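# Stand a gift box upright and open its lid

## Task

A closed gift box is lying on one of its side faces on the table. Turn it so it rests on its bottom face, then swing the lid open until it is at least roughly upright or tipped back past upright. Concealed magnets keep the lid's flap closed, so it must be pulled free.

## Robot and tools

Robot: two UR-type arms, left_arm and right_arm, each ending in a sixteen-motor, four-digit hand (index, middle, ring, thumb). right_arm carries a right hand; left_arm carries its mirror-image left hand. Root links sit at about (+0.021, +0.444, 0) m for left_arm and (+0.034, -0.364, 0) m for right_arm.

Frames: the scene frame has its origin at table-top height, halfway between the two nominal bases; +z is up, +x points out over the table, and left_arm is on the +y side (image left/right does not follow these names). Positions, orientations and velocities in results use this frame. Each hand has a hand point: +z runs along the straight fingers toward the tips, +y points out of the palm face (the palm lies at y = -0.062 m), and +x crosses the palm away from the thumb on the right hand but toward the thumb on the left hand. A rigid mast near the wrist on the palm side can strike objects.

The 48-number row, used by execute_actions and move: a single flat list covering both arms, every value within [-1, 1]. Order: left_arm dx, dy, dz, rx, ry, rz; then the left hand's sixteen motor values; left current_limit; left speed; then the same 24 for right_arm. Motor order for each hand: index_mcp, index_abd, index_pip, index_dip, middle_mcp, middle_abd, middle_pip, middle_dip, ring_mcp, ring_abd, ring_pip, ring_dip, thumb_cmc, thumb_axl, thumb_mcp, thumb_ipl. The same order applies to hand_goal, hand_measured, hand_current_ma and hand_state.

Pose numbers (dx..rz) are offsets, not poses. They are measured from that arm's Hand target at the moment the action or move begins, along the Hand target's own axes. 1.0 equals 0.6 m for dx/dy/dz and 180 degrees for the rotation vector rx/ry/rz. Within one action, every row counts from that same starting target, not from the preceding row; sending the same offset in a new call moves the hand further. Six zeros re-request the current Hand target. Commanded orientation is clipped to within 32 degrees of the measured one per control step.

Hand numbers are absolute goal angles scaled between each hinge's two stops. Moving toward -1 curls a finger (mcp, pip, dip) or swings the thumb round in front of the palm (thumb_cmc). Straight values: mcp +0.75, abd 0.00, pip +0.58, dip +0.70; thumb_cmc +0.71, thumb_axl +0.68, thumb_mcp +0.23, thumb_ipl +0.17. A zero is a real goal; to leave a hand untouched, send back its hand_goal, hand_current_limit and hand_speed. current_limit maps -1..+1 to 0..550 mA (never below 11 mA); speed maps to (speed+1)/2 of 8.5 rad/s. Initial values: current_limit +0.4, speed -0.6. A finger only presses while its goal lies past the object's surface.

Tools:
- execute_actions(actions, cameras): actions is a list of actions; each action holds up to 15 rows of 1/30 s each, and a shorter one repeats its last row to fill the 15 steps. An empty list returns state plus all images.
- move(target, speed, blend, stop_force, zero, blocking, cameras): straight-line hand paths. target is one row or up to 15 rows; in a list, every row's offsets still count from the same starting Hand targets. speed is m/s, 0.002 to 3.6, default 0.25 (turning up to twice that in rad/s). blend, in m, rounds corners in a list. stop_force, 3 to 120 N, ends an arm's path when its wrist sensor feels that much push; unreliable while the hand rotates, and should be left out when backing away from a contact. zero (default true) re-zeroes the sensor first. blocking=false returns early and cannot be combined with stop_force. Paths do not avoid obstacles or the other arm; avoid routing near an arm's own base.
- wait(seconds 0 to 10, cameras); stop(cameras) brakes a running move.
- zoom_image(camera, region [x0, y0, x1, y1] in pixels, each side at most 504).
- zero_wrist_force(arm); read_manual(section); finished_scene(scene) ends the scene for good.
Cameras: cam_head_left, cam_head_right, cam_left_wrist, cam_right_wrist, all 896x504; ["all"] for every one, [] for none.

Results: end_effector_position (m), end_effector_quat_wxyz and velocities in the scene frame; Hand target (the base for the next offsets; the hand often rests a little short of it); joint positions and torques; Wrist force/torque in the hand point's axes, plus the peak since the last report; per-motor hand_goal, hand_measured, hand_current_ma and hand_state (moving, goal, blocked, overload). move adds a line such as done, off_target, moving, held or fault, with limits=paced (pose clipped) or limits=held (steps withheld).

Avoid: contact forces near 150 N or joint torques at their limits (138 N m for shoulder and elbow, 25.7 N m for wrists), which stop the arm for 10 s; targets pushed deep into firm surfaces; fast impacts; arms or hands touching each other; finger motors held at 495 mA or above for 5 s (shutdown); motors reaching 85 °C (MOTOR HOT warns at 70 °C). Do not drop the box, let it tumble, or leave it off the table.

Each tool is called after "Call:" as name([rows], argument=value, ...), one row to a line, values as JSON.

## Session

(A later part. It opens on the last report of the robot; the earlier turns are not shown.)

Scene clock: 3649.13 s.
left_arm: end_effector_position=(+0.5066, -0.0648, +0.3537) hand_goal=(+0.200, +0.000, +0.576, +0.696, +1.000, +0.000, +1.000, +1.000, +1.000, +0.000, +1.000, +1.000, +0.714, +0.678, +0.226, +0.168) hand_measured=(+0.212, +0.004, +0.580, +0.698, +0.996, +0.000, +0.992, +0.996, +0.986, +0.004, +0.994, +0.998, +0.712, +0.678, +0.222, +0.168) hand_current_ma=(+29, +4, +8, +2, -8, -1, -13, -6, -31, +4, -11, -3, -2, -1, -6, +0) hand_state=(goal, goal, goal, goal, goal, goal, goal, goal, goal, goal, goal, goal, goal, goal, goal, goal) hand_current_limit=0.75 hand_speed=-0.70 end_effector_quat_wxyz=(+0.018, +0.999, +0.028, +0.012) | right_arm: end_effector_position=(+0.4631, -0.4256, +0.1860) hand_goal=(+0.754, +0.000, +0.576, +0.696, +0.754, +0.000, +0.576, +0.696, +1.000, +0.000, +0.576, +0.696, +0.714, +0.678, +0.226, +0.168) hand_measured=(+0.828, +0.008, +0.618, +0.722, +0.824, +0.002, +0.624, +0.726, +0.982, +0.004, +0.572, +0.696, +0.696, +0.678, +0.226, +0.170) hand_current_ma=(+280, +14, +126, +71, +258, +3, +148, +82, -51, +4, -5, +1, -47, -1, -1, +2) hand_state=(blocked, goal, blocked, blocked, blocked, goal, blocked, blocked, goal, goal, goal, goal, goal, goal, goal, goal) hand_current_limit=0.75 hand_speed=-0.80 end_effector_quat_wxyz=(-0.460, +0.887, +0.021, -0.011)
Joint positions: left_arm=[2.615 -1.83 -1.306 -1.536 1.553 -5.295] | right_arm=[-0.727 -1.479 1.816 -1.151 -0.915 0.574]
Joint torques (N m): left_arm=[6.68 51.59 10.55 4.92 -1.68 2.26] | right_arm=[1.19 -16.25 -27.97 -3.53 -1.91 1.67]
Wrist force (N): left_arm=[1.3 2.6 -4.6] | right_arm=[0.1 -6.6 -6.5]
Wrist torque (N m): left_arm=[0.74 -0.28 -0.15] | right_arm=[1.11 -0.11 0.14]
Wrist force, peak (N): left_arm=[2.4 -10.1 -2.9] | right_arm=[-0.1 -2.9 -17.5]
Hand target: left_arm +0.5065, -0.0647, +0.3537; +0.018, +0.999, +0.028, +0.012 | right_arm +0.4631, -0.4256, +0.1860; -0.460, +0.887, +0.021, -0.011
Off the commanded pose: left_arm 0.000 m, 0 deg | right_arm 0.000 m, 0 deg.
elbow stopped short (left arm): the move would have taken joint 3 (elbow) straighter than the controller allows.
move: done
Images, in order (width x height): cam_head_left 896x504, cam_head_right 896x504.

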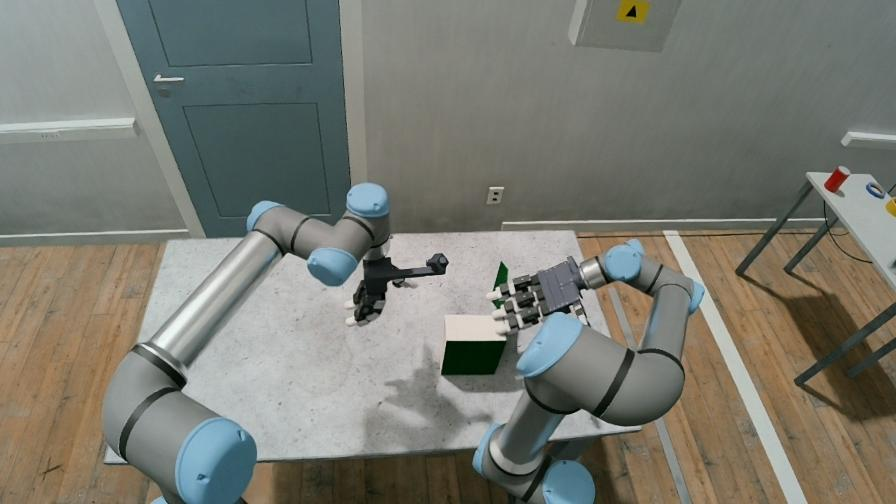

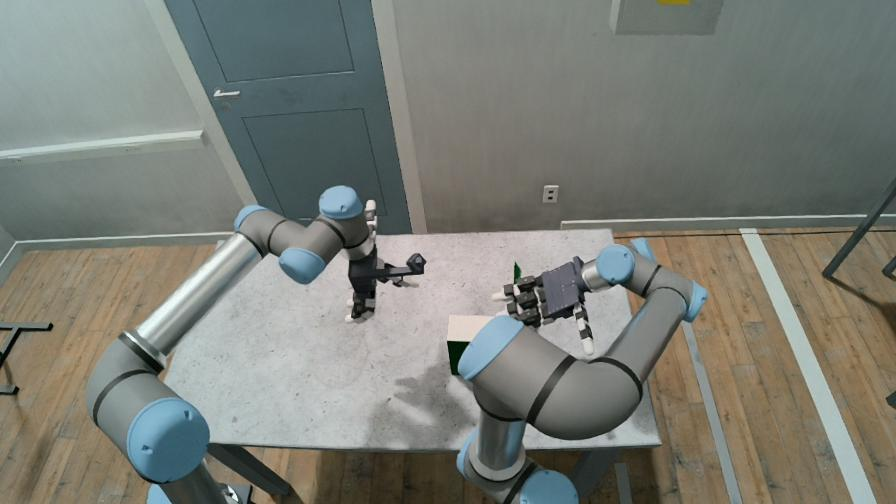

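Call:
move([
  [-0.133,0.03,0.05,0,0,0,0.79,0,-0.343,0.044,1,0,-0.343,0.044,1,0,-0.343,0.044,0.714,0.678,0.226,0.168,0.75,-0.7,0,-0.041,-0.0287,0,0,0,0.754,0,0.576,0.696,1,0,0.576,0.696,1,0,0.576,0.696,0.714,0.678,0.226,0.168,0.75,-0.8],
  [-0.133,0.03,0.12,0,0,0,0.79,0,-0.343,0.044,1,0,-0.343,0.044,1,0,-0.343,0.044,0.714,0.678,0.226,0.168,0.75,-0.7,0.0165,0.021,-0.1173,0,0,0,0.754,0,0.576,0.696,1,0,0.576,0.696,1,0,0.576,0.696,0.714,0.678,0.226,0.168,0.75,-0.8],
  [-0.133,0.03,0.213,0,0,0,0.79,0,-0.343,0.044,1,0,-0.343,0.044,1,0,-0.343,0.044,0.714,0.678,0.226,0.168,0.75,-0.7,0.0165,0.063,-0.0876,0,0,0,0.754,0,0.576,0.696,1,0,0.576,0.696,1,0,0.576,0.696,0.714,0.678,0.226,0.168,0.75,-0.8],
], speed=0.06, cameras=["cam_head_left","cam_head_right"])

Call:
zoom_image(camera="cam_head_left", region=[400, 240, 560, 380])

Call:
zoom_image(camera="cam_head_right", region=[400, 240, 560, 380])

Scene clock: 3697.37 s.
left_arm: end_effector_position=(+0.4312, -0.0916, +0.2249) hand_goal=(+0.790, +0.000, -0.342, +0.044, +1.000, +0.000, -0.342, +0.044, +1.000, +0.000, -0.342, +0.044, +0.714, +0.678, +0.226, +0.168) hand_measured=(+0.788, +0.004, -0.336, +0.048, +0.996, +0.000, -0.336, +0.048, +0.994, +0.004, -0.336, +0.048, +0.712, +0.678, +0.222, +0.168) hand_current_ma=(-2, +4, +11, +5, -8, -1, +12, +6, -11, +4, +10, +6, -2, -1, -6, +0) hand_state=(goal, goal, goal, goal, goal, goal, goal, goal, goal, goal, goal, goal, goal, goal, goal, goal) hand_current_limit=0.75 hand_speed=-0.70 end_effector_quat_wxyz=(+0.018, +0.999, +0.028, +0.012) | right_arm: end_effector_position=(+0.4761, -0.4899, +0.1854) hand_goal=(+0.754, +0.000, +0.576, +0.696, +1.000, +0.000, +0.576, +0.696, +1.000, +0.000, +0.576, +0.696, +0.714, +0.678, +0.226, +0.168) hand_measured=(+0.748, +0.004, +0.576, +0.698, +0.978, +0.002, +0.576, +0.698, +0.982, +0.004, +0.572, +0.696, +0.696, +0.678, +0.226, +0.170) hand_current_ma=(-14, +4, +0, +4, -59, +3, +0, +4, -51, +4, -5, +1, -47, -1, -1, +2) hand_state=(goal, goal, goal, goal, blocked, goal, goal, goal, goal, goal, goal, goal, goal, goal, goal, goal) hand_current_limit=0.75 hand_speed=-0.80 end_effector_quat_wxyz=(-0.460, +0.887, +0.021, -0.011)
Joint positions: left_arm=[2.506 -1.802 -1.677 -1.192 1.558 -5.405] | right_arm=[-0.806 -1.38 1.694 -1.087 -0.97 0.504]
Joint torques (N m): left_arm=[-7.09 21.97 9.51 5 0 -1.28] | right_arm=[0.58 -16.24 -12.13 -2.3 -0.45 2.1]
Wrist force (N): left_arm=[1.2 2.3 -4.8] | right_arm=[0.5 0.1 -2.9]
Wrist torque (N m): left_arm=[0.71 -0.28 0.03] | right_arm=[0.01 0.06 0.20]
Wrist force, peak (N): left_arm=[1.2 2.8 -5.1] | right_arm=[-0.1 -6.9 -6.5]
Hand target: left_arm +0.4312, -0.0917, +0.2248; +0.018, +0.999, +0.028, +0.012 | right_arm +0.4761, -0.4898, +0.1854; -0.460, +0.887, +0.021, -0.011
Off the commanded pose: left_arm 0.000 m, 0 deg | right_arm 0.000 m, 0 deg.
move: done
Images, in order (width x height): cam_head_left 896x504, cam_head_right 896x504.

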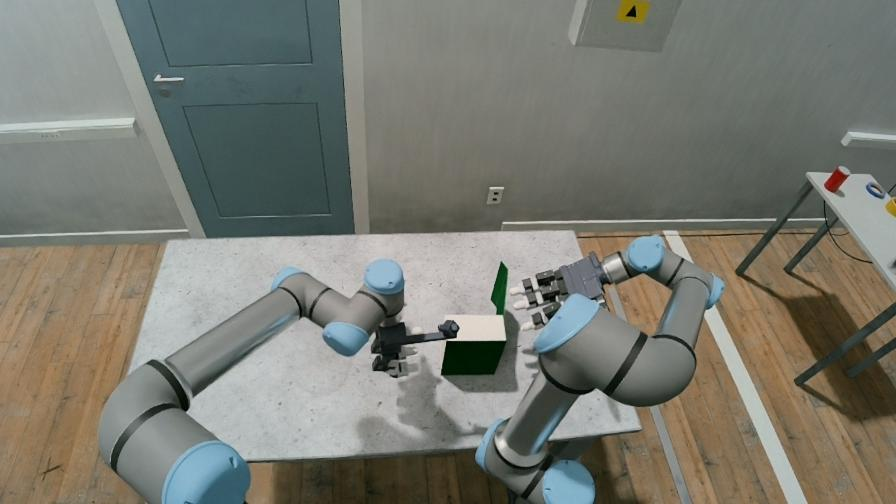

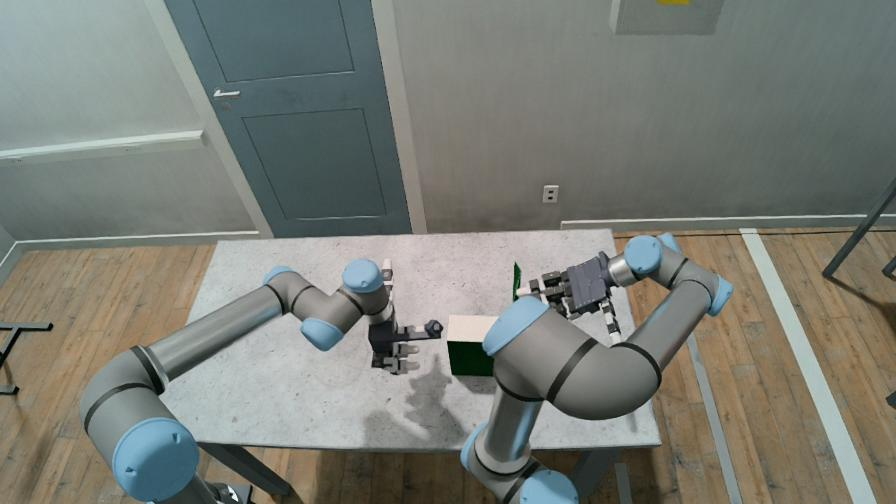

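Scaled by 3.150 from the camera's 896x504 image, which has a finer 1280x720 frame.

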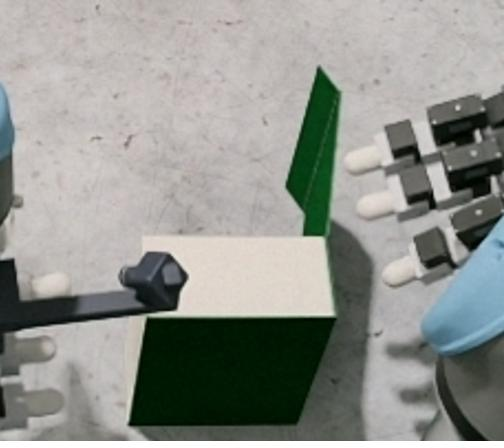

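Scaled by 3.150 from the camera's 896x504 image, which has a finer 1280x720 frame.

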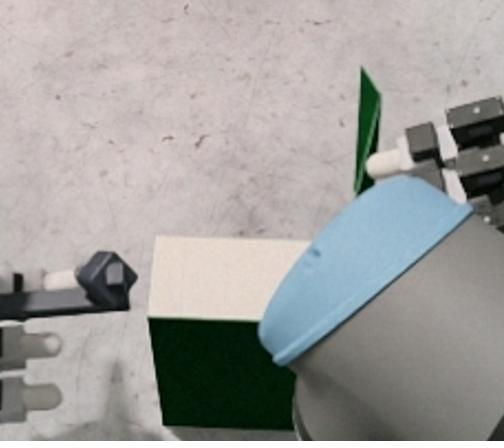

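Call:
move(target=[0,0,0,0,0,0,0.79,0,-0.343,0.044,1,0,-0.343,0.044,1,0,-0.343,0.044,0.714,0.678,0.226,0.168,0.75,-0.7,0,0,0,0,0,0,0.754,0,0.576,0.696,1,0,-0.3,0.1,1,0,-0.3,0.1,0.714,0.678,0.226,0.168,0.75,-0.8])

Call:
move(target=[0,0.14,0,0,0,0,0.79,0,-0.343,0.044,1,0,-0.343,0.044,1,0,-0.343,0.044,0.714,0.678,0.226,0.168,0.75,-0.7,0,-0.0764,0.109,0,0,0,0.754,0,0.576,0.696,1,0,-0.3,0.1,1,0,-0.3,0.1,0.714,0.678,0.226,0.168,0.75,-0.8], speed=0.02, stop_force=4, cameras=["cam_head_left","cam_head_right"])

Call:
zoom_image(camera="cam_head_left", region=[400, 240, 560, 380])

Scene clock: 3723.57 s.
left_arm: end_effector_position=(+0.4312, -0.0917, +0.2248) hand_goal=(+0.790, +0.000, -0.342, +0.044, +1.000, +0.000, -0.342, +0.044, +1.000, +0.000, -0.342, +0.044, +0.714, +0.678, +0.226, +0.168) hand_measured=(+0.788, +0.004, -0.336, +0.048, +0.996, +0.000, -0.336, +0.048, +0.994, +0.004, -0.336, +0.048, +0.712, +0.678, +0.222, +0.168) hand_current_ma=(-2, +4, +11, +5, -8, -1, +12, +6, -11, +4, +10, +6, -2, -1, -6, +0) hand_state=(goal, goal, goal, goal, goal, goal, goal, goal, goal, goal, goal, goal, goal, goal, goal, goal) hand_current_limit=0.75 hand_speed=-0.70 end_effector_quat_wxyz=(+0.018, +0.999, +0.028, +0.012) | right_arm: end_effector_position=(+0.4761, -0.4898, +0.1854) hand_goal=(+0.754, +0.000, +0.576, +0.696, +1.000, +0.000, -0.300, +0.100, +1.000, +0.000, -0.300, +0.100, +0.714, +0.678, +0.226, +0.168) hand_measured=(+0.748, +0.004, +0.576, +0.698, +0.982, +0.002, -0.298, +0.104, +0.982, +0.004, -0.298, +0.104, +0.696, +0.678, +0.226, +0.170) hand_current_ma=(-14, +4, +0, +4, -49, +3, +3, +5, -49, +4, +3, +6, -47, -1, -1, +2) hand_state=(goal, goal, goal, goal, goal, goal, goal, goal, goal, goal, goal, goal, goal, goal, goal, goal) hand_current_limit=0.75 hand_speed=-0.80 end_effector_quat_wxyz=(-0.460, +0.887, +0.021, -0.011)
Joint positions: left_arm=[2.506 -1.802 -1.677 -1.192 1.558 -5.405] | right_arm=[-0.806 -1.38 1.695 -1.088 -0.97 0.504]
Joint torques (N m): left_arm=[-5.47 21.22 9.22 5.08 -1.43 -1.03] | right_arm=[2.51 -16.77 -11.97 -2.17 2.3 1.96]
Wrist force (N): left_arm=[1.3 2.3 -4.9] | right_arm=[0.3 0.2 -2.6]
Wrist torque (N m): left_arm=[0.72 -0.29 0.05] | right_arm=[0.02 0.09 0.19]
Wrist force, peak (N): left_arm=[1.3 2.4 -4.9] | right_arm=[-0.1 0.3 -3.0]
Hand target: left_arm +0.4312, -0.0917, +0.2248; +0.018, +0.999, +0.028, +0.012 | right_arm +0.4761, -0.4898, +0.1854; -0.460, +0.887, +0.021, -0.011
Off the commanded pose: left_arm 0.000 m, 0 deg | right_arm 0.000 m, 0 deg.
move: done

Scene clock: 3727.43 s.
left_arm: end_effector_position=(+0.4341, -0.1450, +0.2267) hand_goal=(+0.790, +0.000, -0.342, +0.044, +1.000, +0.000, -0.342, +0.044, +1.000, +0.000, -0.342, +0.044, +0.714, +0.678, +0.226, +0.168) hand_measured=(+0.804, +0.004, -0.344, +0.036, +0.996, +0.000, -0.336, +0.048, +0.994, +0.004, -0.336, +0.048, +0.712, +0.678, +0.222, +0.168) hand_current_ma=(+32, +4, -3, -17, -8, -1, +12, +6, -10, +4, +9, +6, -2, -1, -6, +0) hand_state=(goal, goal, goal, goal, goal, goal, goal, goal, goal, goal, goal, goal, goal, goal, goal, goal) hand_current_limit=0.75 hand_speed=-0.70 end_effector_quat_wxyz=(+0.018, +0.999, +0.028, +0.012) | right_arm: end_effector_position=(+0.4737, -0.4394, +0.1852) hand_goal=(+0.754, +0.000, +0.576, +0.696, +1.000, +0.000, -0.300, +0.100, +1.000, +0.000, -0.300, +0.100, +0.714, +0.678, +0.226, +0.168) hand_measured=(+0.746, +0.004, +0.576, +0.698, +0.982, +0.002, -0.298, +0.104, +0.982, +0.002, -0.298, +0.104, +0.696, +0.678, +0.226, +0.170) hand_current_ma=(-20, +5, +0, +4, -47, +3, +3, +5, -48, +4, +3, +6, -47, -1, -1, +2) hand_state=(goal, goal, goal, goal, goal, goal, goal, goal, goal, goal, goal, goal, goal, goal, goal, goal) hand_current_limit=0.75 hand_speed=-0.80 end_effector_quat_wxyz=(-0.460, +0.887, +0.021, -0.011)
Joint positions: left_arm=[2.438 -1.9 -1.543 -1.227 1.561 -5.473] | right_arm=[-0.735 -1.442 1.775 -1.142 -0.92 0.566]
Joint torques (N m): left_arm=[7.03 52.67 10.26 5.14 -1.88 1.67] | right_arm=[-6.44 -13.19 -33.39 1.11 -1.94 -1.68]
Wrist force (N): left_arm=[1.0 1.2 -4.7] | right_arm=[0.6 0.4 -2.5]
Wrist torque (N m): left_arm=[0.69 -0.23 -0.16] | right_arm=[0.07 0.05 0.13]
Wrist force, peak (N): left_arm=[1.9 -2.0 -6.2] | right_arm=[0.6 0.3 -10.4]
Hand target: left_arm +0.4341, -0.1450, +0.2267; +0.018, +0.999, +0.028, +0.012 (not the last commanded pose) | right_arm +0.4737, -0.4394, +0.1852; -0.460, +0.887, +0.021, -0.011 (not the last commanded pose)
Off the commanded pose: left_arm 0.031 m, 0 deg | right_arm 0.029 m, 0 deg.
move: contact (left_arm, right_arm)
Images, in order (width x height): cam_head_left 896x504, cam_head_right 896x504.

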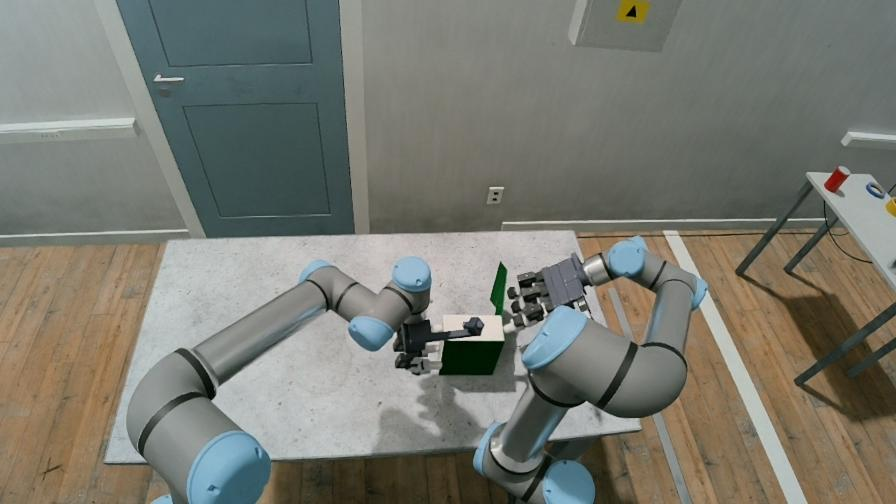

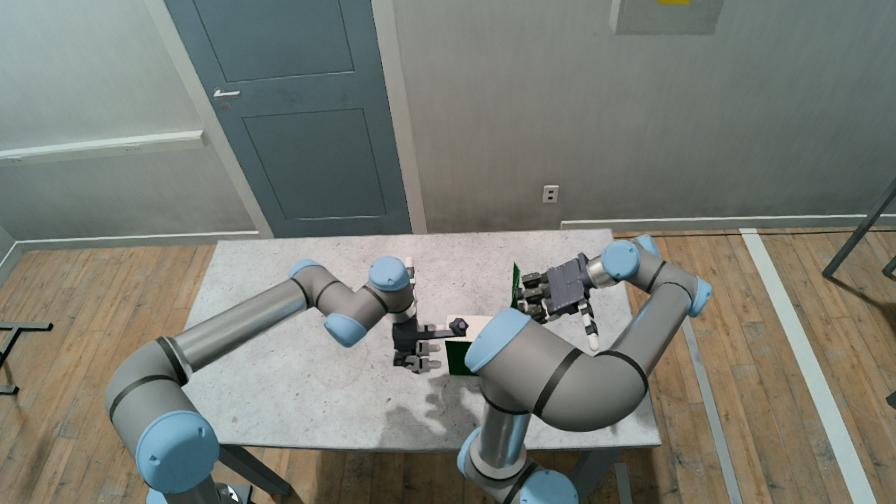

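Scaled by 3.150 from the camera's 896x504 image, which has a finer 1280x720 frame.

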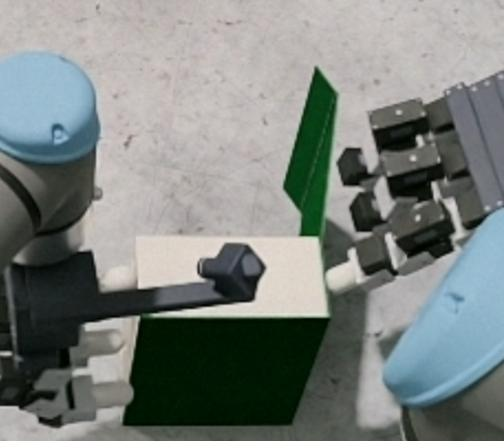

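Call:
move([
  [-0.001,0.0216,0.001,0,0,0,0.79,0,-0.343,0.044,1,0,-0.343,0.044,1,0,-0.343,0.044,0.714,0.678,0.226,0.168,0.75,-0.7,0.001,-0.0124,0.0177,0,0,0,0.754,0,0.576,0.696,1,0,-0.3,0.1,1,0,-0.3,0.1,0.714,0.678,0.226,0.168,0.75,-0.8],
  [-0.001,0.0221,-0.0123,0,0,0,0.79,0,-0.343,0.044,1,0,-0.343,0.044,1,0,-0.343,0.044,0.714,0.678,0.226,0.168,0.75,-0.7,0.001,-0.0233,0.01,0,0,0,0.754,0,0.576,0.696,1,0,-0.3,0.1,1,0,-0.3,0.1,0.714,0.678,0.226,0.168,0.75,-0.8],
], speed=0.02, cameras=["cam_head_left","cam_head_right"])

Call:
zoom_image(camera="cam_head_left", region=[400, 240, 560, 380])

Scene clock: 3762.83 s.
left_arm: end_effector_position=(+0.4340, -0.1580, +0.2345) hand_goal=(+0.790, +0.000, -0.342, +0.044, +1.000, +0.000, -0.342, +0.044, +1.000, +0.000, -0.342, +0.044, +0.714, +0.678, +0.226, +0.168) hand_measured=(+0.992, +0.002, -0.374, -0.088, +1.002, -0.006, -0.242, +0.014, +0.994, +0.004, -0.336, +0.048, +0.712, +0.678, +0.222, +0.168) hand_current_ma=(+481, +3, -85, -481, +3, -9, +360, -79, -10, +4, +9, +6, -2, -1, -6, +0) hand_state=(blocked, goal, blocked, blocked, goal, goal, blocked, blocked, goal, goal, goal, goal, goal, goal, goal, goal) hand_current_limit=0.75 hand_speed=-0.70 end_effector_quat_wxyz=(+0.018, +0.999, +0.028, +0.012) | right_arm: end_effector_position=(+0.4737, -0.4264, +0.1932) hand_goal=(+0.754, +0.000, +0.576, +0.696, +1.000, +0.000, -0.300, +0.100, +1.000, +0.000, -0.300, +0.100, +0.714, +0.678, +0.226, +0.168) hand_measured=(+0.672, +0.014, +0.576, +0.738, +0.982, +0.002, -0.298, +0.104, +0.982, +0.002, -0.298, +0.104, +0.696, +0.678, +0.226, +0.170) hand_current_ma=(-315, +29, +1, +129, -47, +3, +3, +5, -48, +4, +3, +6, -47, -1, -1, +2) hand_state=(blocked, goal, goal, blocked, goal, goal, goal, goal, goal, goal, goal, goal, goal, goal, goal, goal) hand_current_limit=0.75 hand_speed=-0.80 end_effector_quat_wxyz=(-0.460, +0.887, +0.021, -0.011)
Joint positions: left_arm=[2.422 -1.919 -1.496 -1.255 1.561 -5.489] | right_arm=[-0.715 -1.462 1.778 -1.137 -0.906 0.585]
Joint torques (N m): left_arm=[-9.38 49.37 35.78 5.91 -4.19 -0.62] | right_arm=[4.77 -31.41 -23.2 2.8 0.61 0.5]
Wrist force (N): left_arm=[0.4 -30.7 -11.6] | right_arm=[0.0 0.1 -31.0]
Wrist torque (N m): left_arm=[2.24 -0.19 0.08] | right_arm=[2.13 -0.61 0.02]
Wrist force, peak (N): left_arm=[0.6 -62.2 -22.3] | right_arm=[0.5 3.3 -96.9]
Hand target: left_arm +0.4340, -0.1580, +0.2346; +0.018, +0.999, +0.028, +0.012 | right_arm +0.4737, -0.4264, +0.1932; -0.460, +0.887, +0.021, -0.011
Off the commanded pose: left_arm 0.000 m, 0 deg | right_arm 0.000 m, 0 deg.
move: done
Images, in order (width x height): cam_head_left 896x504, cam_head_right 896x504.

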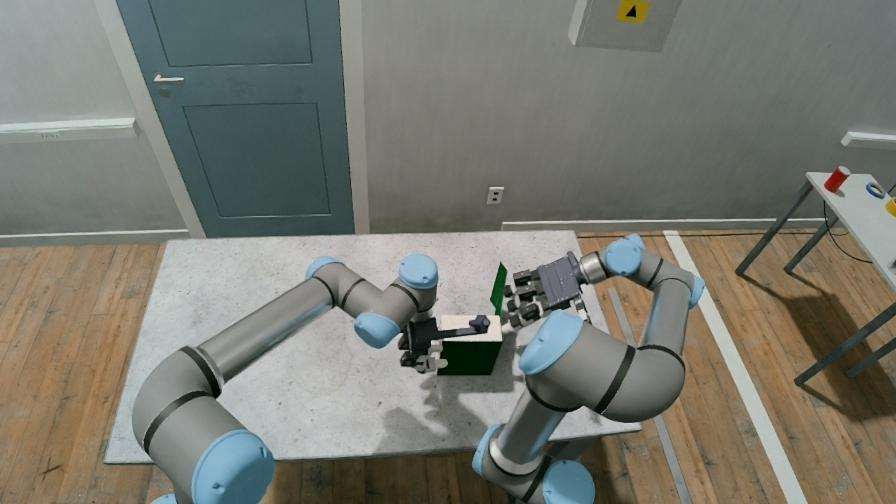

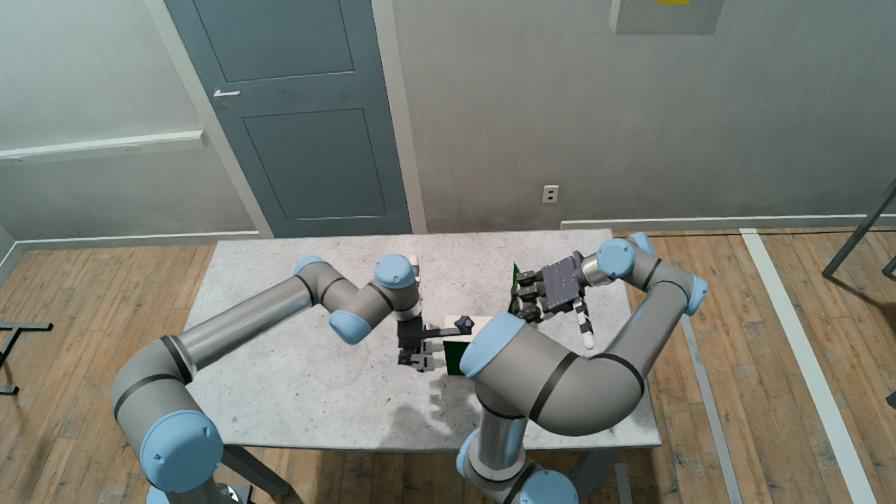

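Scaled by 3.150 from the camera's 896x504 image, which has a finer 1280x720 frame.

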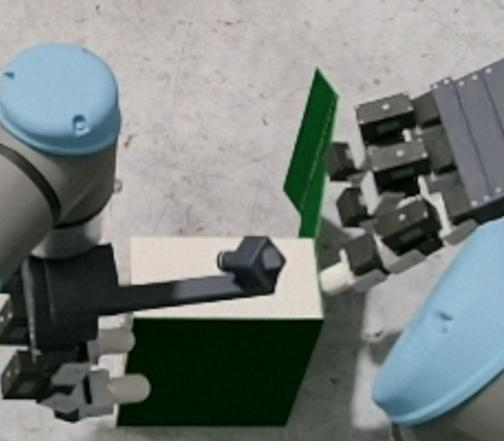

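Call:
move([
  [0.333,0.0145,0.0083,0,0,0,0.79,0,-0.343,0.044,1,0,-0.343,0.044,1,0,-0.343,0.044,0.714,0.678,0.226,0.168,0.75,-0.7,0.333,0.009,-0.013,0,0,0,0.754,0,0.576,0.696,1,0,-0.3,0.1,1,0,-0.3,0.1,0.714,0.678,0.226,0.168,0.75,-0.8],
], speed=0.05, cameras=["cam_head_left","cam_head_right"])

Call:
zoom_image(camera="cam_head_left", region=[380, 200, 540, 340])

Call:
zoom_image(camera="cam_head_right", region=[380, 200, 540, 340])

Scene clock: 3777.80 s.
left_arm: end_effector_position=(+0.6340, -0.1557, +0.2346) hand_goal=(+0.790, +0.000, -0.342, +0.044, +1.000, +0.000, -0.342, +0.044, +1.000, +0.000, -0.342, +0.044, +0.714, +0.678, +0.226, +0.168) hand_measured=(+0.908, +0.004, -0.348, -0.006, +1.000, -0.002, -0.280, +0.056, +0.994, +0.004, -0.336, +0.048, +0.712, +0.678, +0.222, +0.168) hand_current_ma=(+479, +4, -12, -151, +0, -3, +199, +24, -10, +4, +9, +6, -2, -1, -6, +0) hand_state=(blocked, goal, goal, blocked, goal, goal, blocked, goal, goal, goal, goal, goal, goal, goal, goal, goal) hand_current_limit=0.75 hand_speed=-0.70 end_effector_quat_wxyz=(+0.018, +0.999, +0.028, +0.012) | right_arm: end_effector_position=(+0.6736, -0.4264, +0.1932) hand_goal=(+0.754, +0.000, +0.576, +0.696, +1.000, +0.000, -0.300, +0.100, +1.000, +0.000, -0.300, +0.100, +0.714, +0.678, +0.226, +0.168) hand_measured=(+0.682, +0.220, +0.564, +0.694, +0.982, +0.002, -0.298, +0.104, +0.982, +0.002, -0.300, +0.102, +0.696, +0.678, +0.226, +0.170) hand_current_ma=(-269, +481, -26, -3, -47, +3, +3, +5, -47, +2, +0, +4, -47, -1, -1, +2) hand_state=(blocked, blocked, goal, goal, goal, goal, goal, goal, goal, goal, goal, goal, goal, goal, goal, goal) hand_current_limit=0.75 hand_speed=-0.80 end_effector_quat_wxyz=(-0.460, +0.887, +0.021, -0.011)
Joint positions: left_arm=[2.596 -2.257 -0.975 -1.441 1.554 -5.314] | right_arm=[-0.53 -1.03 1.219 -1.137 -0.789 0.776]
Joint torques (N m): left_arm=[2.35 43.33 32.44 1.87 -3.75 2.25] | right_arm=[12.3 -27.57 -33.23 0.38 5.31 2.3]
Wrist force (N): left_arm=[2.5 -6.7 -4.9] | right_arm=[-2.9 1.4 -12.3]
Wrist torque (N m): left_arm=[1.07 -0.15 -0.23] | right_arm=[0.76 -0.62 -0.19]
Wrist force, peak (N): left_arm=[0.2 -30.9 -11.9] | right_arm=[-2.0 0.0 -34.7]
Hand target: left_arm +0.6341, -0.1557, +0.2346; +0.018, +0.999, +0.028, +0.012 | right_arm +0.6737, -0.4264, +0.1932; -0.460, +0.887, +0.021, -0.011
Off the commanded pose: left_arm 0.000 m, 0 deg | right_arm 0.000 m, 0 deg.
move: done
Images, in order (width x height): cam_head_left 896x504, cam_head_right 896x504.

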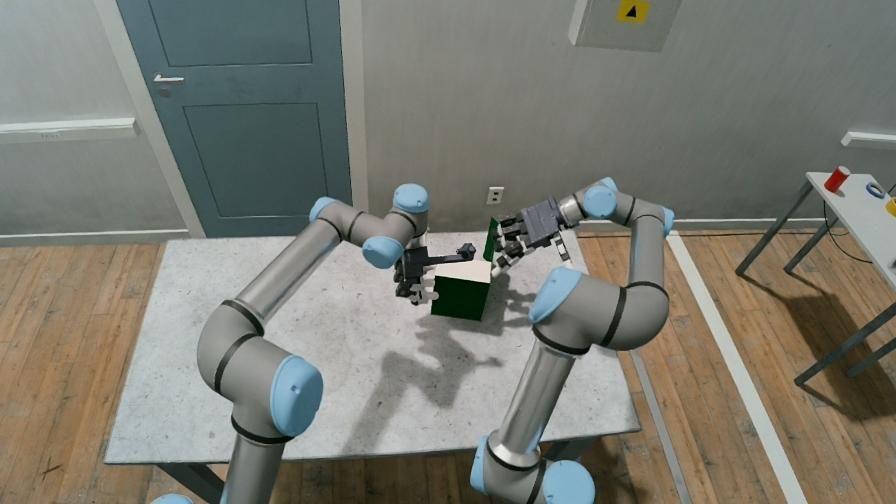

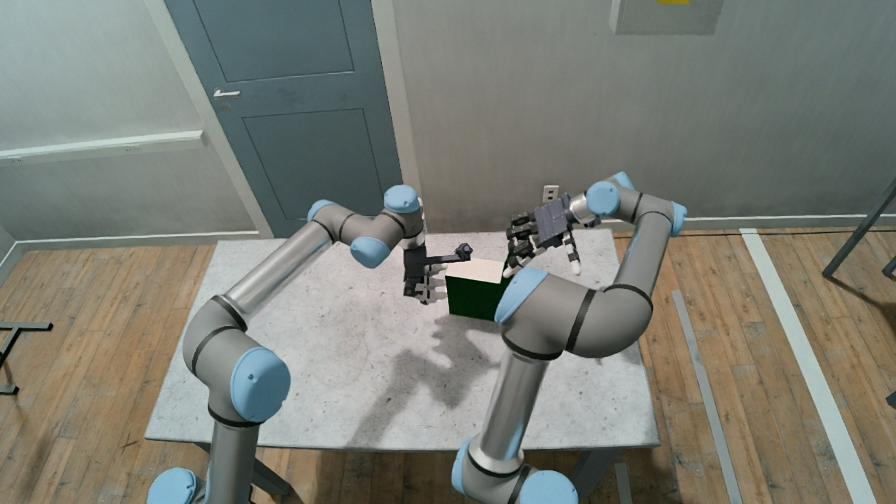

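Scaled by 3.150 from the camera's 896x504 image, which has a finer 1280x720 frame.

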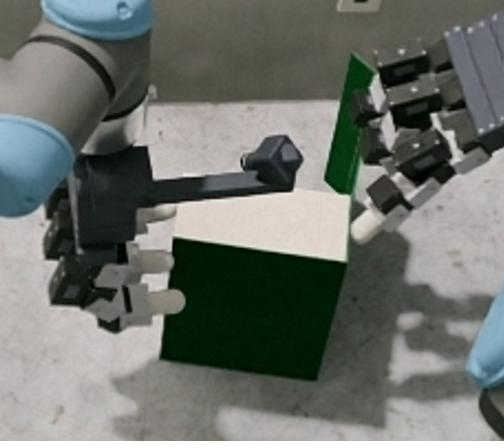

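Scaled by 3.150 from the camera's 896x504 image, which has a finer 1280x720 frame.

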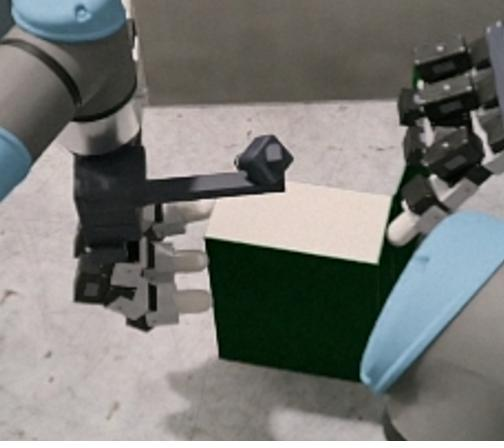

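Call:
move([
  [-0.083,0.0006,-0.0087,0,0,0,0.79,0,-0.343,0.044,1,0,-0.343,0.044,1,0,-0.343,0.044,0.714,0.678,0.226,0.168,0.75,-0.7,-0.083,-0.0077,-0.0006,0,0,0,0.754,0,0.576,0.696,1,0,-0.3,0.1,1,0,-0.3,0.1,0.714,0.678,0.226,0.168,0.75,-0.8],
  [-0.1665,-0.0045,0.004,0,0,0,0.79,0,-0.343,0.044,1,0,-0.343,0.044,1,0,-0.343,0.044,0.714,0.678,0.226,0.168,0.75,-0.7,-0.1665,0.0023,0.0113,0,0,0,0.754,0,0.576,0.696,1,0,-0.3,0.1,1,0,-0.3,0.1,0.714,0.678,0.226,0.168,0.75,-0.8],
], speed=0.03, blend=0.01, cameras=["cam_head_left","cam_head_right"])

Call:
zoom_image(camera="cam_head_left", region=[380, 220, 540, 360])

Call:
zoom_image(camera="cam_head_right", region=[380, 220, 540, 360])

Scene clock: 3817.13 s.
left_arm: end_effector_position=(+0.5344, -0.1587, +0.2298) hand_goal=(+0.790, +0.000, -0.342, +0.044, +1.000, +0.000, -0.342, +0.044, +1.000, +0.000, -0.342, +0.044, +0.714, +0.678, +0.226, +0.168) hand_measured=(+0.982, +0.010, -0.426, -0.142, +1.000, -0.004, -0.316, +0.056, +0.996, +0.004, -0.336, +0.048, +0.712, +0.678, +0.222, +0.168) hand_current_ma=(+481, +17, -291, -481, +0, -5, +63, +24, -9, +4, +9, +6, -1, -1, -6, +0) hand_state=(blocked, goal, blocked, blocked, goal, goal, blocked, goal, goal, goal, goal, goal, goal, goal, goal, goal) hand_current_limit=0.75 hand_speed=-0.70 end_effector_quat_wxyz=(+0.018, +0.999, +0.028, +0.012) | right_arm: end_effector_position=(+0.5738, -0.4264, +0.1882) hand_goal=(+0.754, +0.000, +0.576, +0.696, +1.000, +0.000, -0.300, +0.100, +1.000, +0.000, -0.300, +0.100, +0.714, +0.678, +0.226, +0.168) hand_measured=(+0.684, +0.026, +0.552, +0.686, +0.984, +0.002, -0.298, +0.104, +0.994, -0.002, -0.300, +0.102, +0.696, +0.678, +0.226, +0.168) hand_current_ma=(-258, +59, -67, -24, -43, +3, +3, +5, -14, -3, +1, +3, -46, -1, -1, +2) hand_state=(blocked, blocked, blocked, goal, goal, goal, goal, goal, goal, goal, goal, goal, goal, goal, goal, goal) hand_current_limit=0.75 hand_speed=-0.80 end_effector_quat_wxyz=(-0.460, +0.887, +0.021, -0.011)
Joint positions: left_arm=[2.517 -2.076 -1.279 -1.316 1.557 -5.394] | right_arm=[-0.608 -1.247 1.539 -1.18 -0.836 0.691]
Joint torques (N m): left_arm=[-11.22 57.95 9.22 5.9 -0.48 -0.72] | right_arm=[-2.22 -42.81 -9.07 -2.01 -0.65 -1.62]
Wrist force (N): left_arm=[1.7 -9.7 -8.3] | right_arm=[-1.7 0.4 -12.2]
Wrist torque (N m): left_arm=[1.04 -0.07 -0.16] | right_arm=[0.41 -0.08 -0.05]
Wrist force, peak (N): left_arm=[4.5 -23.1 -13.2] | right_arm=[5.8 -13.0 -34.3]
Hand target: left_arm +0.5342, -0.1587, +0.2298; +0.018, +0.999, +0.028, +0.012 | right_arm +0.5737, -0.4264, +0.1882; -0.460, +0.887, +0.021, -0.011
Off the commanded pose: left_arm 0.000 m, 0 deg | right_arm 0.000 m, 0 deg.
move: done
Images, in order (width x height): cam_head_left 896x504, cam_head_right 896x504.

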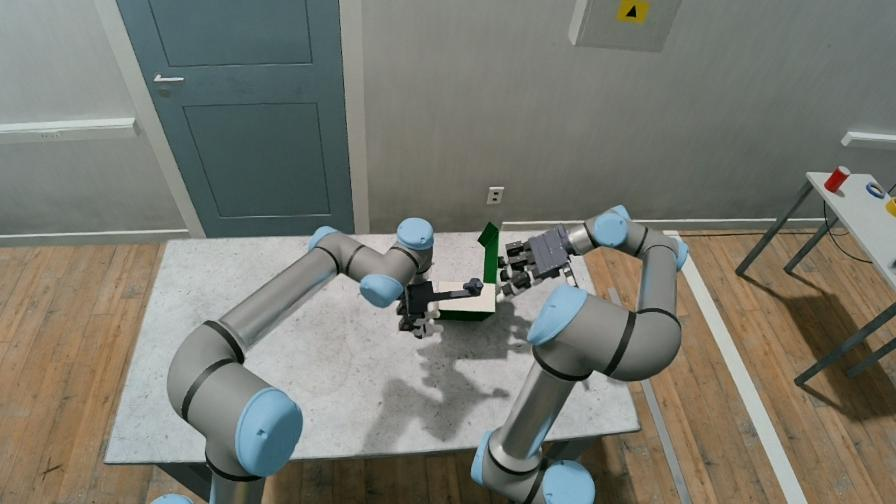

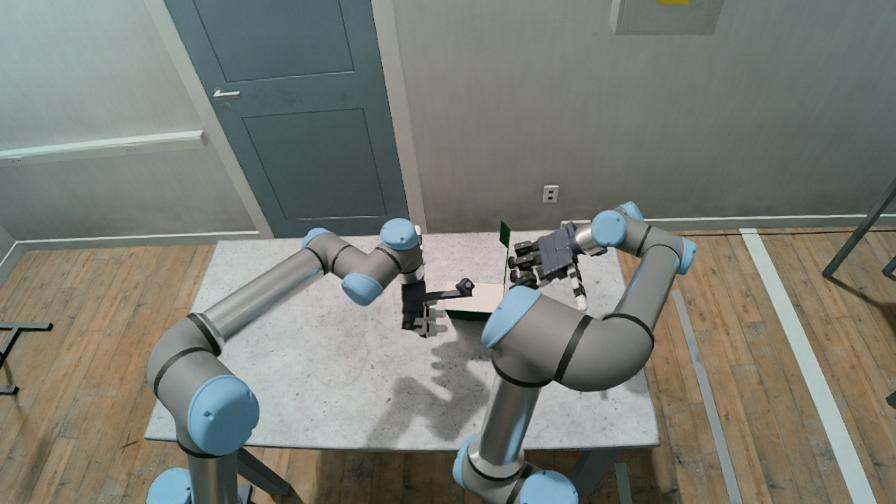

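Scaled by 3.150 from the camera's 896x504 image, which has a finer 1280x720 frame.

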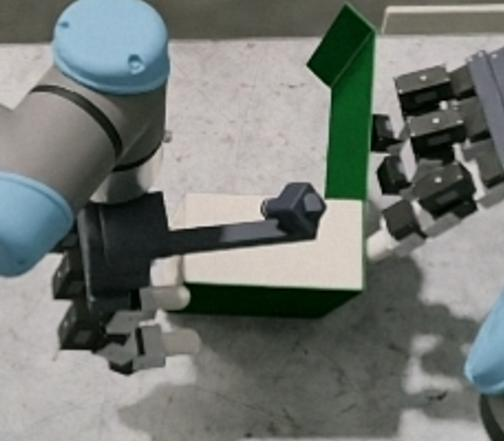

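Scaled by 3.150 from the camera's 896x504 image, which has a finer 1280x720 frame.

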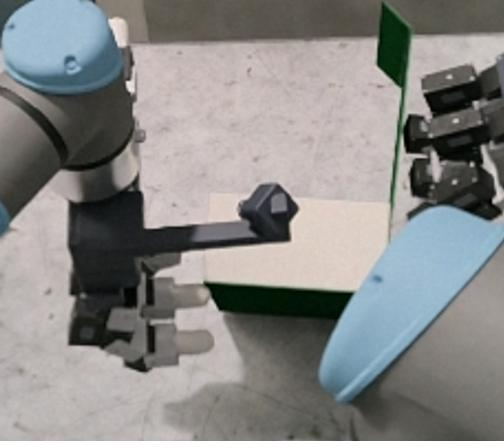

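Call:
move([
  [-0.0773,-0.0056,0.0347,0,0,0,0.79,0,-0.343,0.044,1,0,-0.343,0.044,1,0,-0.343,0.044,0.714,0.678,0.226,0.168,0.75,-0.7,-0.0766,0.0279,0.0241,0,0,0,0.754,0,0.576,0.696,1,0,-0.3,0.1,1,0,-0.3,0.1,0.714,0.678,0.226,0.168,0.75,-0.8],
  [-0.1435,-0.0112,0.087,0,0,0,0.79,0,-0.343,0.044,1,0,-0.343,0.044,1,0,-0.343,0.044,0.714,0.678,0.226,0.168,0.75,-0.7,-0.1415,0.0702,0.0576,0,0,0,0.754,0,0.576,0.696,1,0,-0.3,0.1,1,0,-0.3,0.1,0.714,0.678,0.226,0.168,0.75,-0.8],
], speed=0.03, blend=[0.01,0], cameras=["cam_head_left","cam_head_right"])

Call:
zoom_image(camera="cam_head_right", region=[320, 220, 540, 360])

Call:
zoom_image(camera="cam_head_left", region=[340, 220, 560, 360])

Scene clock: 3862.50 s.
left_arm: end_effector_position=(+0.4494, -0.1586, +0.1754) hand_goal=(+0.790, +0.000, -0.342, +0.044, +1.000, +0.000, -0.342, +0.044, +1.000, +0.000, -0.342, +0.044, +0.714, +0.678, +0.226, +0.168) hand_measured=(+0.920, +0.010, -0.328, +0.032, +1.000, -0.004, -0.336, +0.048, +0.996, +0.004, -0.336, +0.048, +0.712, +0.678, +0.222, +0.168) hand_current_ma=(+481, +15, +30, -22, +0, -4, +12, +6, -9, +4, +9, +6, -1, -1, -6, +0) hand_state=(blocked, goal, goal, goal, goal, goal, goal, goal, goal, goal, goal, goal, goal, goal, goal, goal) hand_current_limit=0.75 hand_speed=-0.70 end_effector_quat_wxyz=(+0.018, +0.999, +0.028, +0.012) | right_arm: end_effector_position=(+0.4888, -0.4265, +0.1340) hand_goal=(+0.754, +0.000, +0.576, +0.696, +1.000, +0.000, -0.300, +0.100, +1.000, +0.000, -0.300, +0.100, +0.714, +0.678, +0.226, +0.168) hand_measured=(+0.652, +0.004, +0.524, +0.664, +0.984, +0.002, -0.298, +0.104, +0.994, -0.002, -0.300, +0.102, +0.696, +0.678, +0.226, +0.168) hand_current_ma=(-415, +6, -166, -94, -43, +3, +3, +5, -14, -3, +1, +3, -46, -1, -1, +2) hand_state=(blocked, goal, blocked, blocked, goal, goal, goal, goal, goal, goal, goal, goal, goal, goal, goal, goal) hand_current_limit=0.75 hand_speed=-0.80 end_effector_quat_wxyz=(-0.460, +0.887, +0.021, -0.011)
Joint positions: left_arm=[2.437 -1.988 -1.558 -1.124 1.561 -5.473] | right_arm=[-0.697 -1.376 1.843 -1.299 -0.894 0.602]
Joint torques (N m): left_arm=[-8.23 56.19 11.25 5.88 0.53 -0.93] | right_arm=[-3.38 -38.24 -8.76 -1.41 -0.99 -1.49]
Wrist force (N): left_arm=[2.6 -3.2 -4.9] | right_arm=[-0.7 2.0 -6.9]
Wrist torque (N m): left_arm=[0.93 -0.33 0.00] | right_arm=[-0.26 0.17 0.00]
Wrist force, peak (N): left_arm=[1.7 -11.7 -10.4] | right_arm=[-3.4 -0.5 -14.6]
Hand target: left_arm +0.4493, -0.1586, +0.1753; +0.018, +0.999, +0.028, +0.012 | right_arm +0.4887, -0.4265, +0.1339; -0.460, +0.887, +0.021, -0.011
Off the commanded pose: left_arm 0.000 m, 0 deg | right_arm 0.000 m, 0 deg.
move: done
Images, in order (width x height): cam_head_left 896x504, cam_head_right 896x504.

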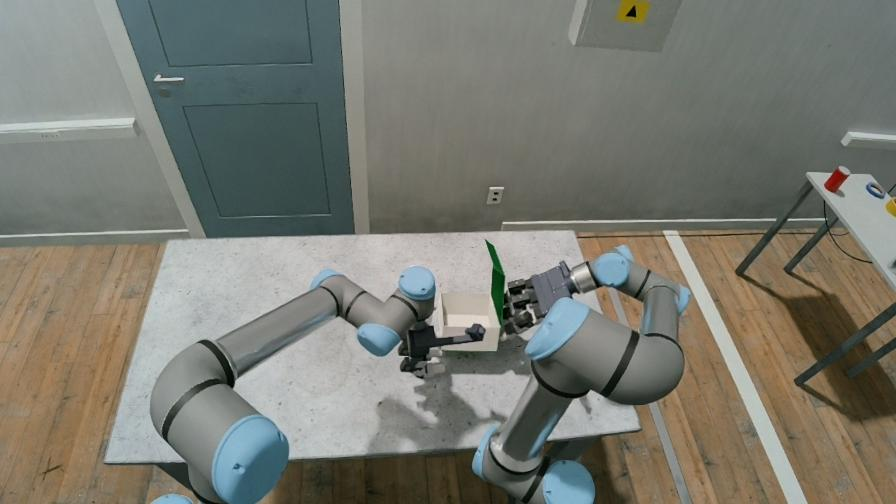

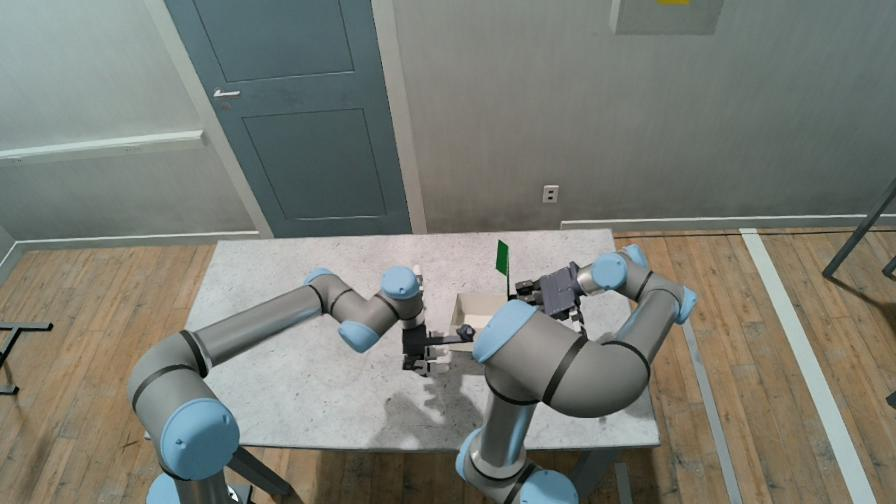

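Scaled by 2.291 from the camera's 896x504 image, which has a finer 1280x720 frame.

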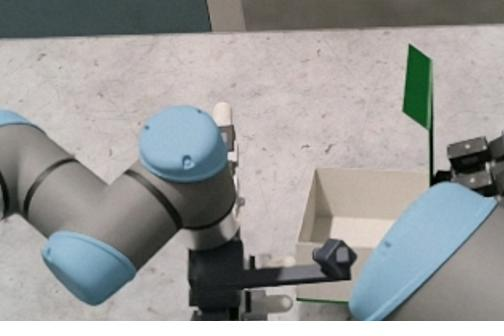

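Scaled by 2.291 from the camera's 896x504 image, which has a finer 1280x720 frame.

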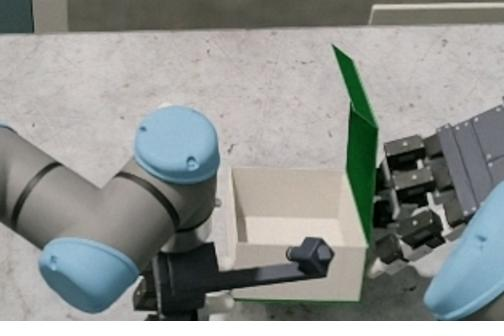

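Call:
move([
  [-0.0495,-0.0052,0.068,0,0,0,0.79,0,-0.343,0.044,1,0,-0.343,0.044,1,0,-0.343,0.044,0.714,0.678,0.226,0.168,0.75,-0.7,-0.0485,0.0553,0.0417,0,0,0,0.754,0,0.576,0.696,1,0,-0.3,0.1,1,0,-0.3,0.1,0.714,0.678,0.226,0.168,0.75,-0.8],
  [-0.076,-0.0092,0.137,0,0,0,0.79,0,-0.343,0.044,1,0,-0.343,0.044,1,0,-0.343,0.044,0.714,0.678,0.226,0.168,0.75,-0.7,-0.0735,0.1115,0.0828,0,0,0,0.754,0,0.576,0.696,1,0,-0.3,0.1,1,0,-0.3,0.1,0.714,0.678,0.226,0.168,0.75,-0.8],
], speed=0.03, blend=[0.01,0], stop_force=12, cameras=["cam_head_left","cam_head_right","cam_left_wrist"])

Call:
zoom_image(camera="cam_head_right", region=[320, 220, 540, 360])

Call:
zoom_image(camera="cam_head_left", region=[340, 220, 560, 360])

Scene clock: 3893.00 s.
left_arm: end_effector_position=(+0.4056, -0.1585, +0.0919) hand_goal=(+0.790, +0.000, -0.342, +0.044, +1.000, +0.000, -0.342, +0.044, +1.000, +0.000, -0.342, +0.044, +0.714, +0.678, +0.226, +0.168) hand_measured=(+0.926, +0.010, -0.358, -0.010, +1.000, -0.004, -0.336, +0.048, +0.996, +0.004, -0.336, +0.048, +0.712, +0.678, +0.222, +0.168) hand_current_ma=(+481, +18, -36, -167, +0, -4, +12, +6, -9, +4, +9, +6, -1, -1, -6, +0) hand_state=(blocked, goal, goal, blocked, goal, goal, goal, goal, goal, goal, goal, goal, goal, goal, goal, goal) hand_current_limit=0.75 hand_speed=-0.70 end_effector_quat_wxyz=(+0.018, +0.999, +0.028, +0.012) | right_arm: end_effector_position=(+0.4464, -0.4265, +0.0561) hand_goal=(+0.754, +0.000, +0.576, +0.696, +1.000, +0.000, -0.300, +0.100, +1.000, +0.000, -0.300, +0.100, +0.714, +0.678, +0.226, +0.168) hand_measured=(+0.656, -0.018, +0.530, +0.676, +0.984, +0.002, -0.298, +0.104, +0.992, -0.002, -0.304, +0.102, +0.696, +0.678, +0.226, +0.168) hand_current_ma=(-391, -36, -139, -49, -43, +3, +3, +5, -17, -3, -6, +3, -46, -1, -1, +2) hand_state=(blocked, goal, blocked, goal, goal, goal, goal, goal, goal, goal, goal, goal, goal, goal, goal, goal) hand_current_limit=0.75 hand_speed=-0.80 end_effector_quat_wxyz=(-0.460, +0.887, +0.021, -0.011)
Joint positions: left_arm=[2.39 -2.03 -1.738 -0.901 1.563 -5.52] | right_arm=[-0.751 -1.352 2.043 -1.492 -0.931 0.552]
Joint torques (N m): left_arm=[-13.16 26.93 8.89 6.77 -4.78 -0.54] | right_arm=[11.53 -33.92 -24.79 2.39 4.37 2.27]
Wrist force (N): left_arm=[4.0 -12.1 -9.0] | right_arm=[-0.5 0.0 -14.6]
Wrist torque (N m): left_arm=[1.27 -0.16 -0.16] | right_arm=[0.40 0.02 -0.01]
Wrist force, peak (N): left_arm=[5.2 -13.8 -9.1] | right_arm=[-0.3 -2.8 -26.1]
Hand target: left_arm +0.4056, -0.1585, +0.0919; +0.018, +0.999, +0.028, +0.012 | right_arm +0.4464, -0.4265, +0.0561; -0.460, +0.887, +0.021, -0.011 (not the last commanded pose)
Off the commanded pose: left_arm 0.000 m, 0 deg | right_arm 0.006 m, 0 deg.
move: contact (right_arm)
Images, in order (width x height): cam_head_left 896x504, cam_head_right 896x504, cam_left_wrist 896x504.

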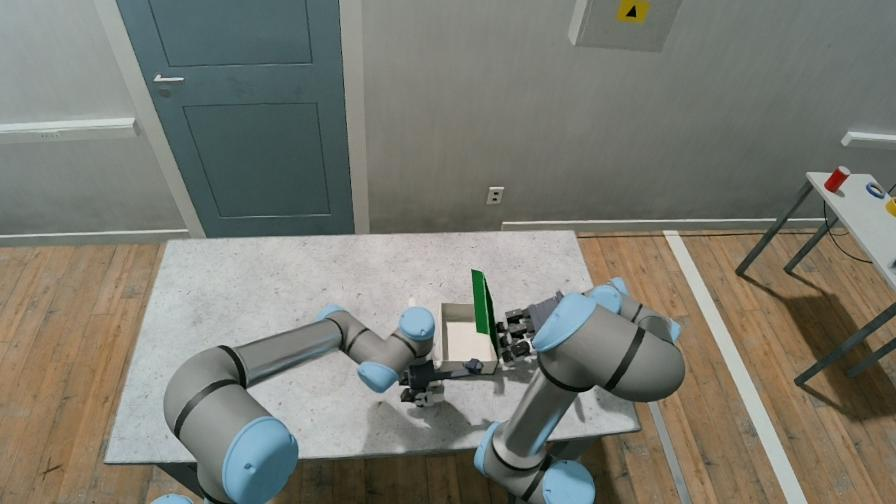

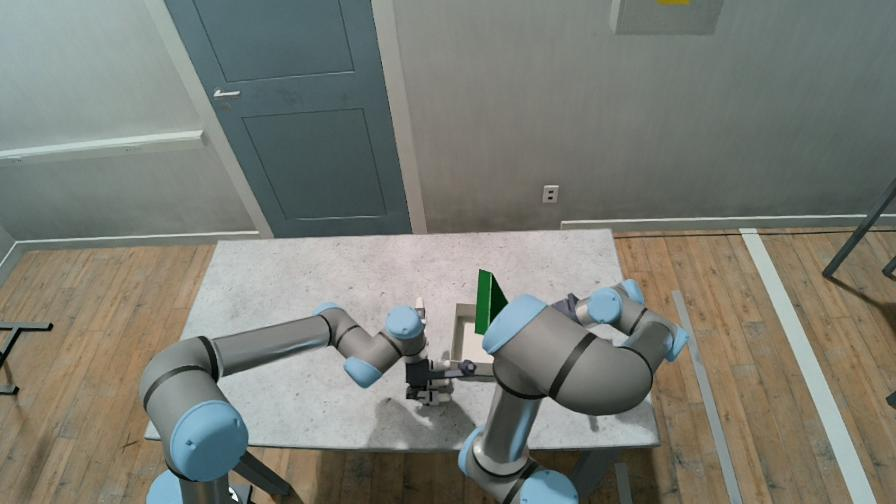

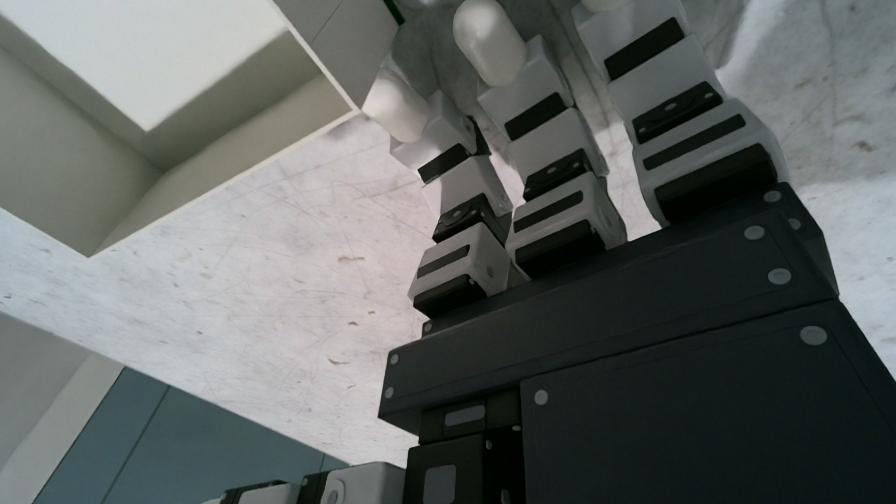

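Scaled by 2.291 from the camera's 896x504 image, which has a finer 1280x720 frame.

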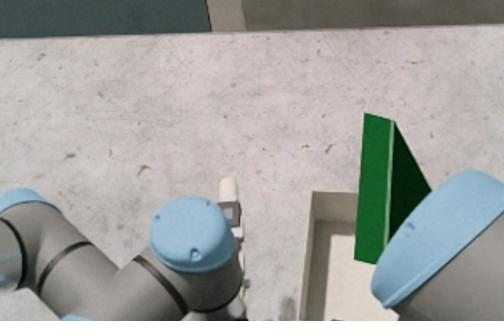

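Scaled by 2.291 from the camera's 896x504 image, which has a finer 1280x720 frame.

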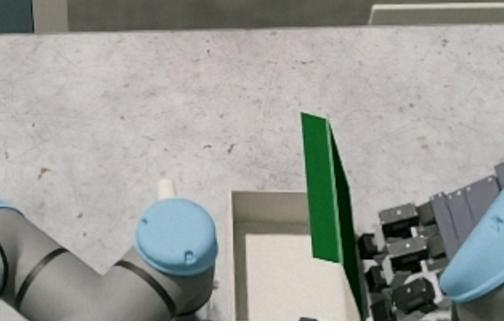

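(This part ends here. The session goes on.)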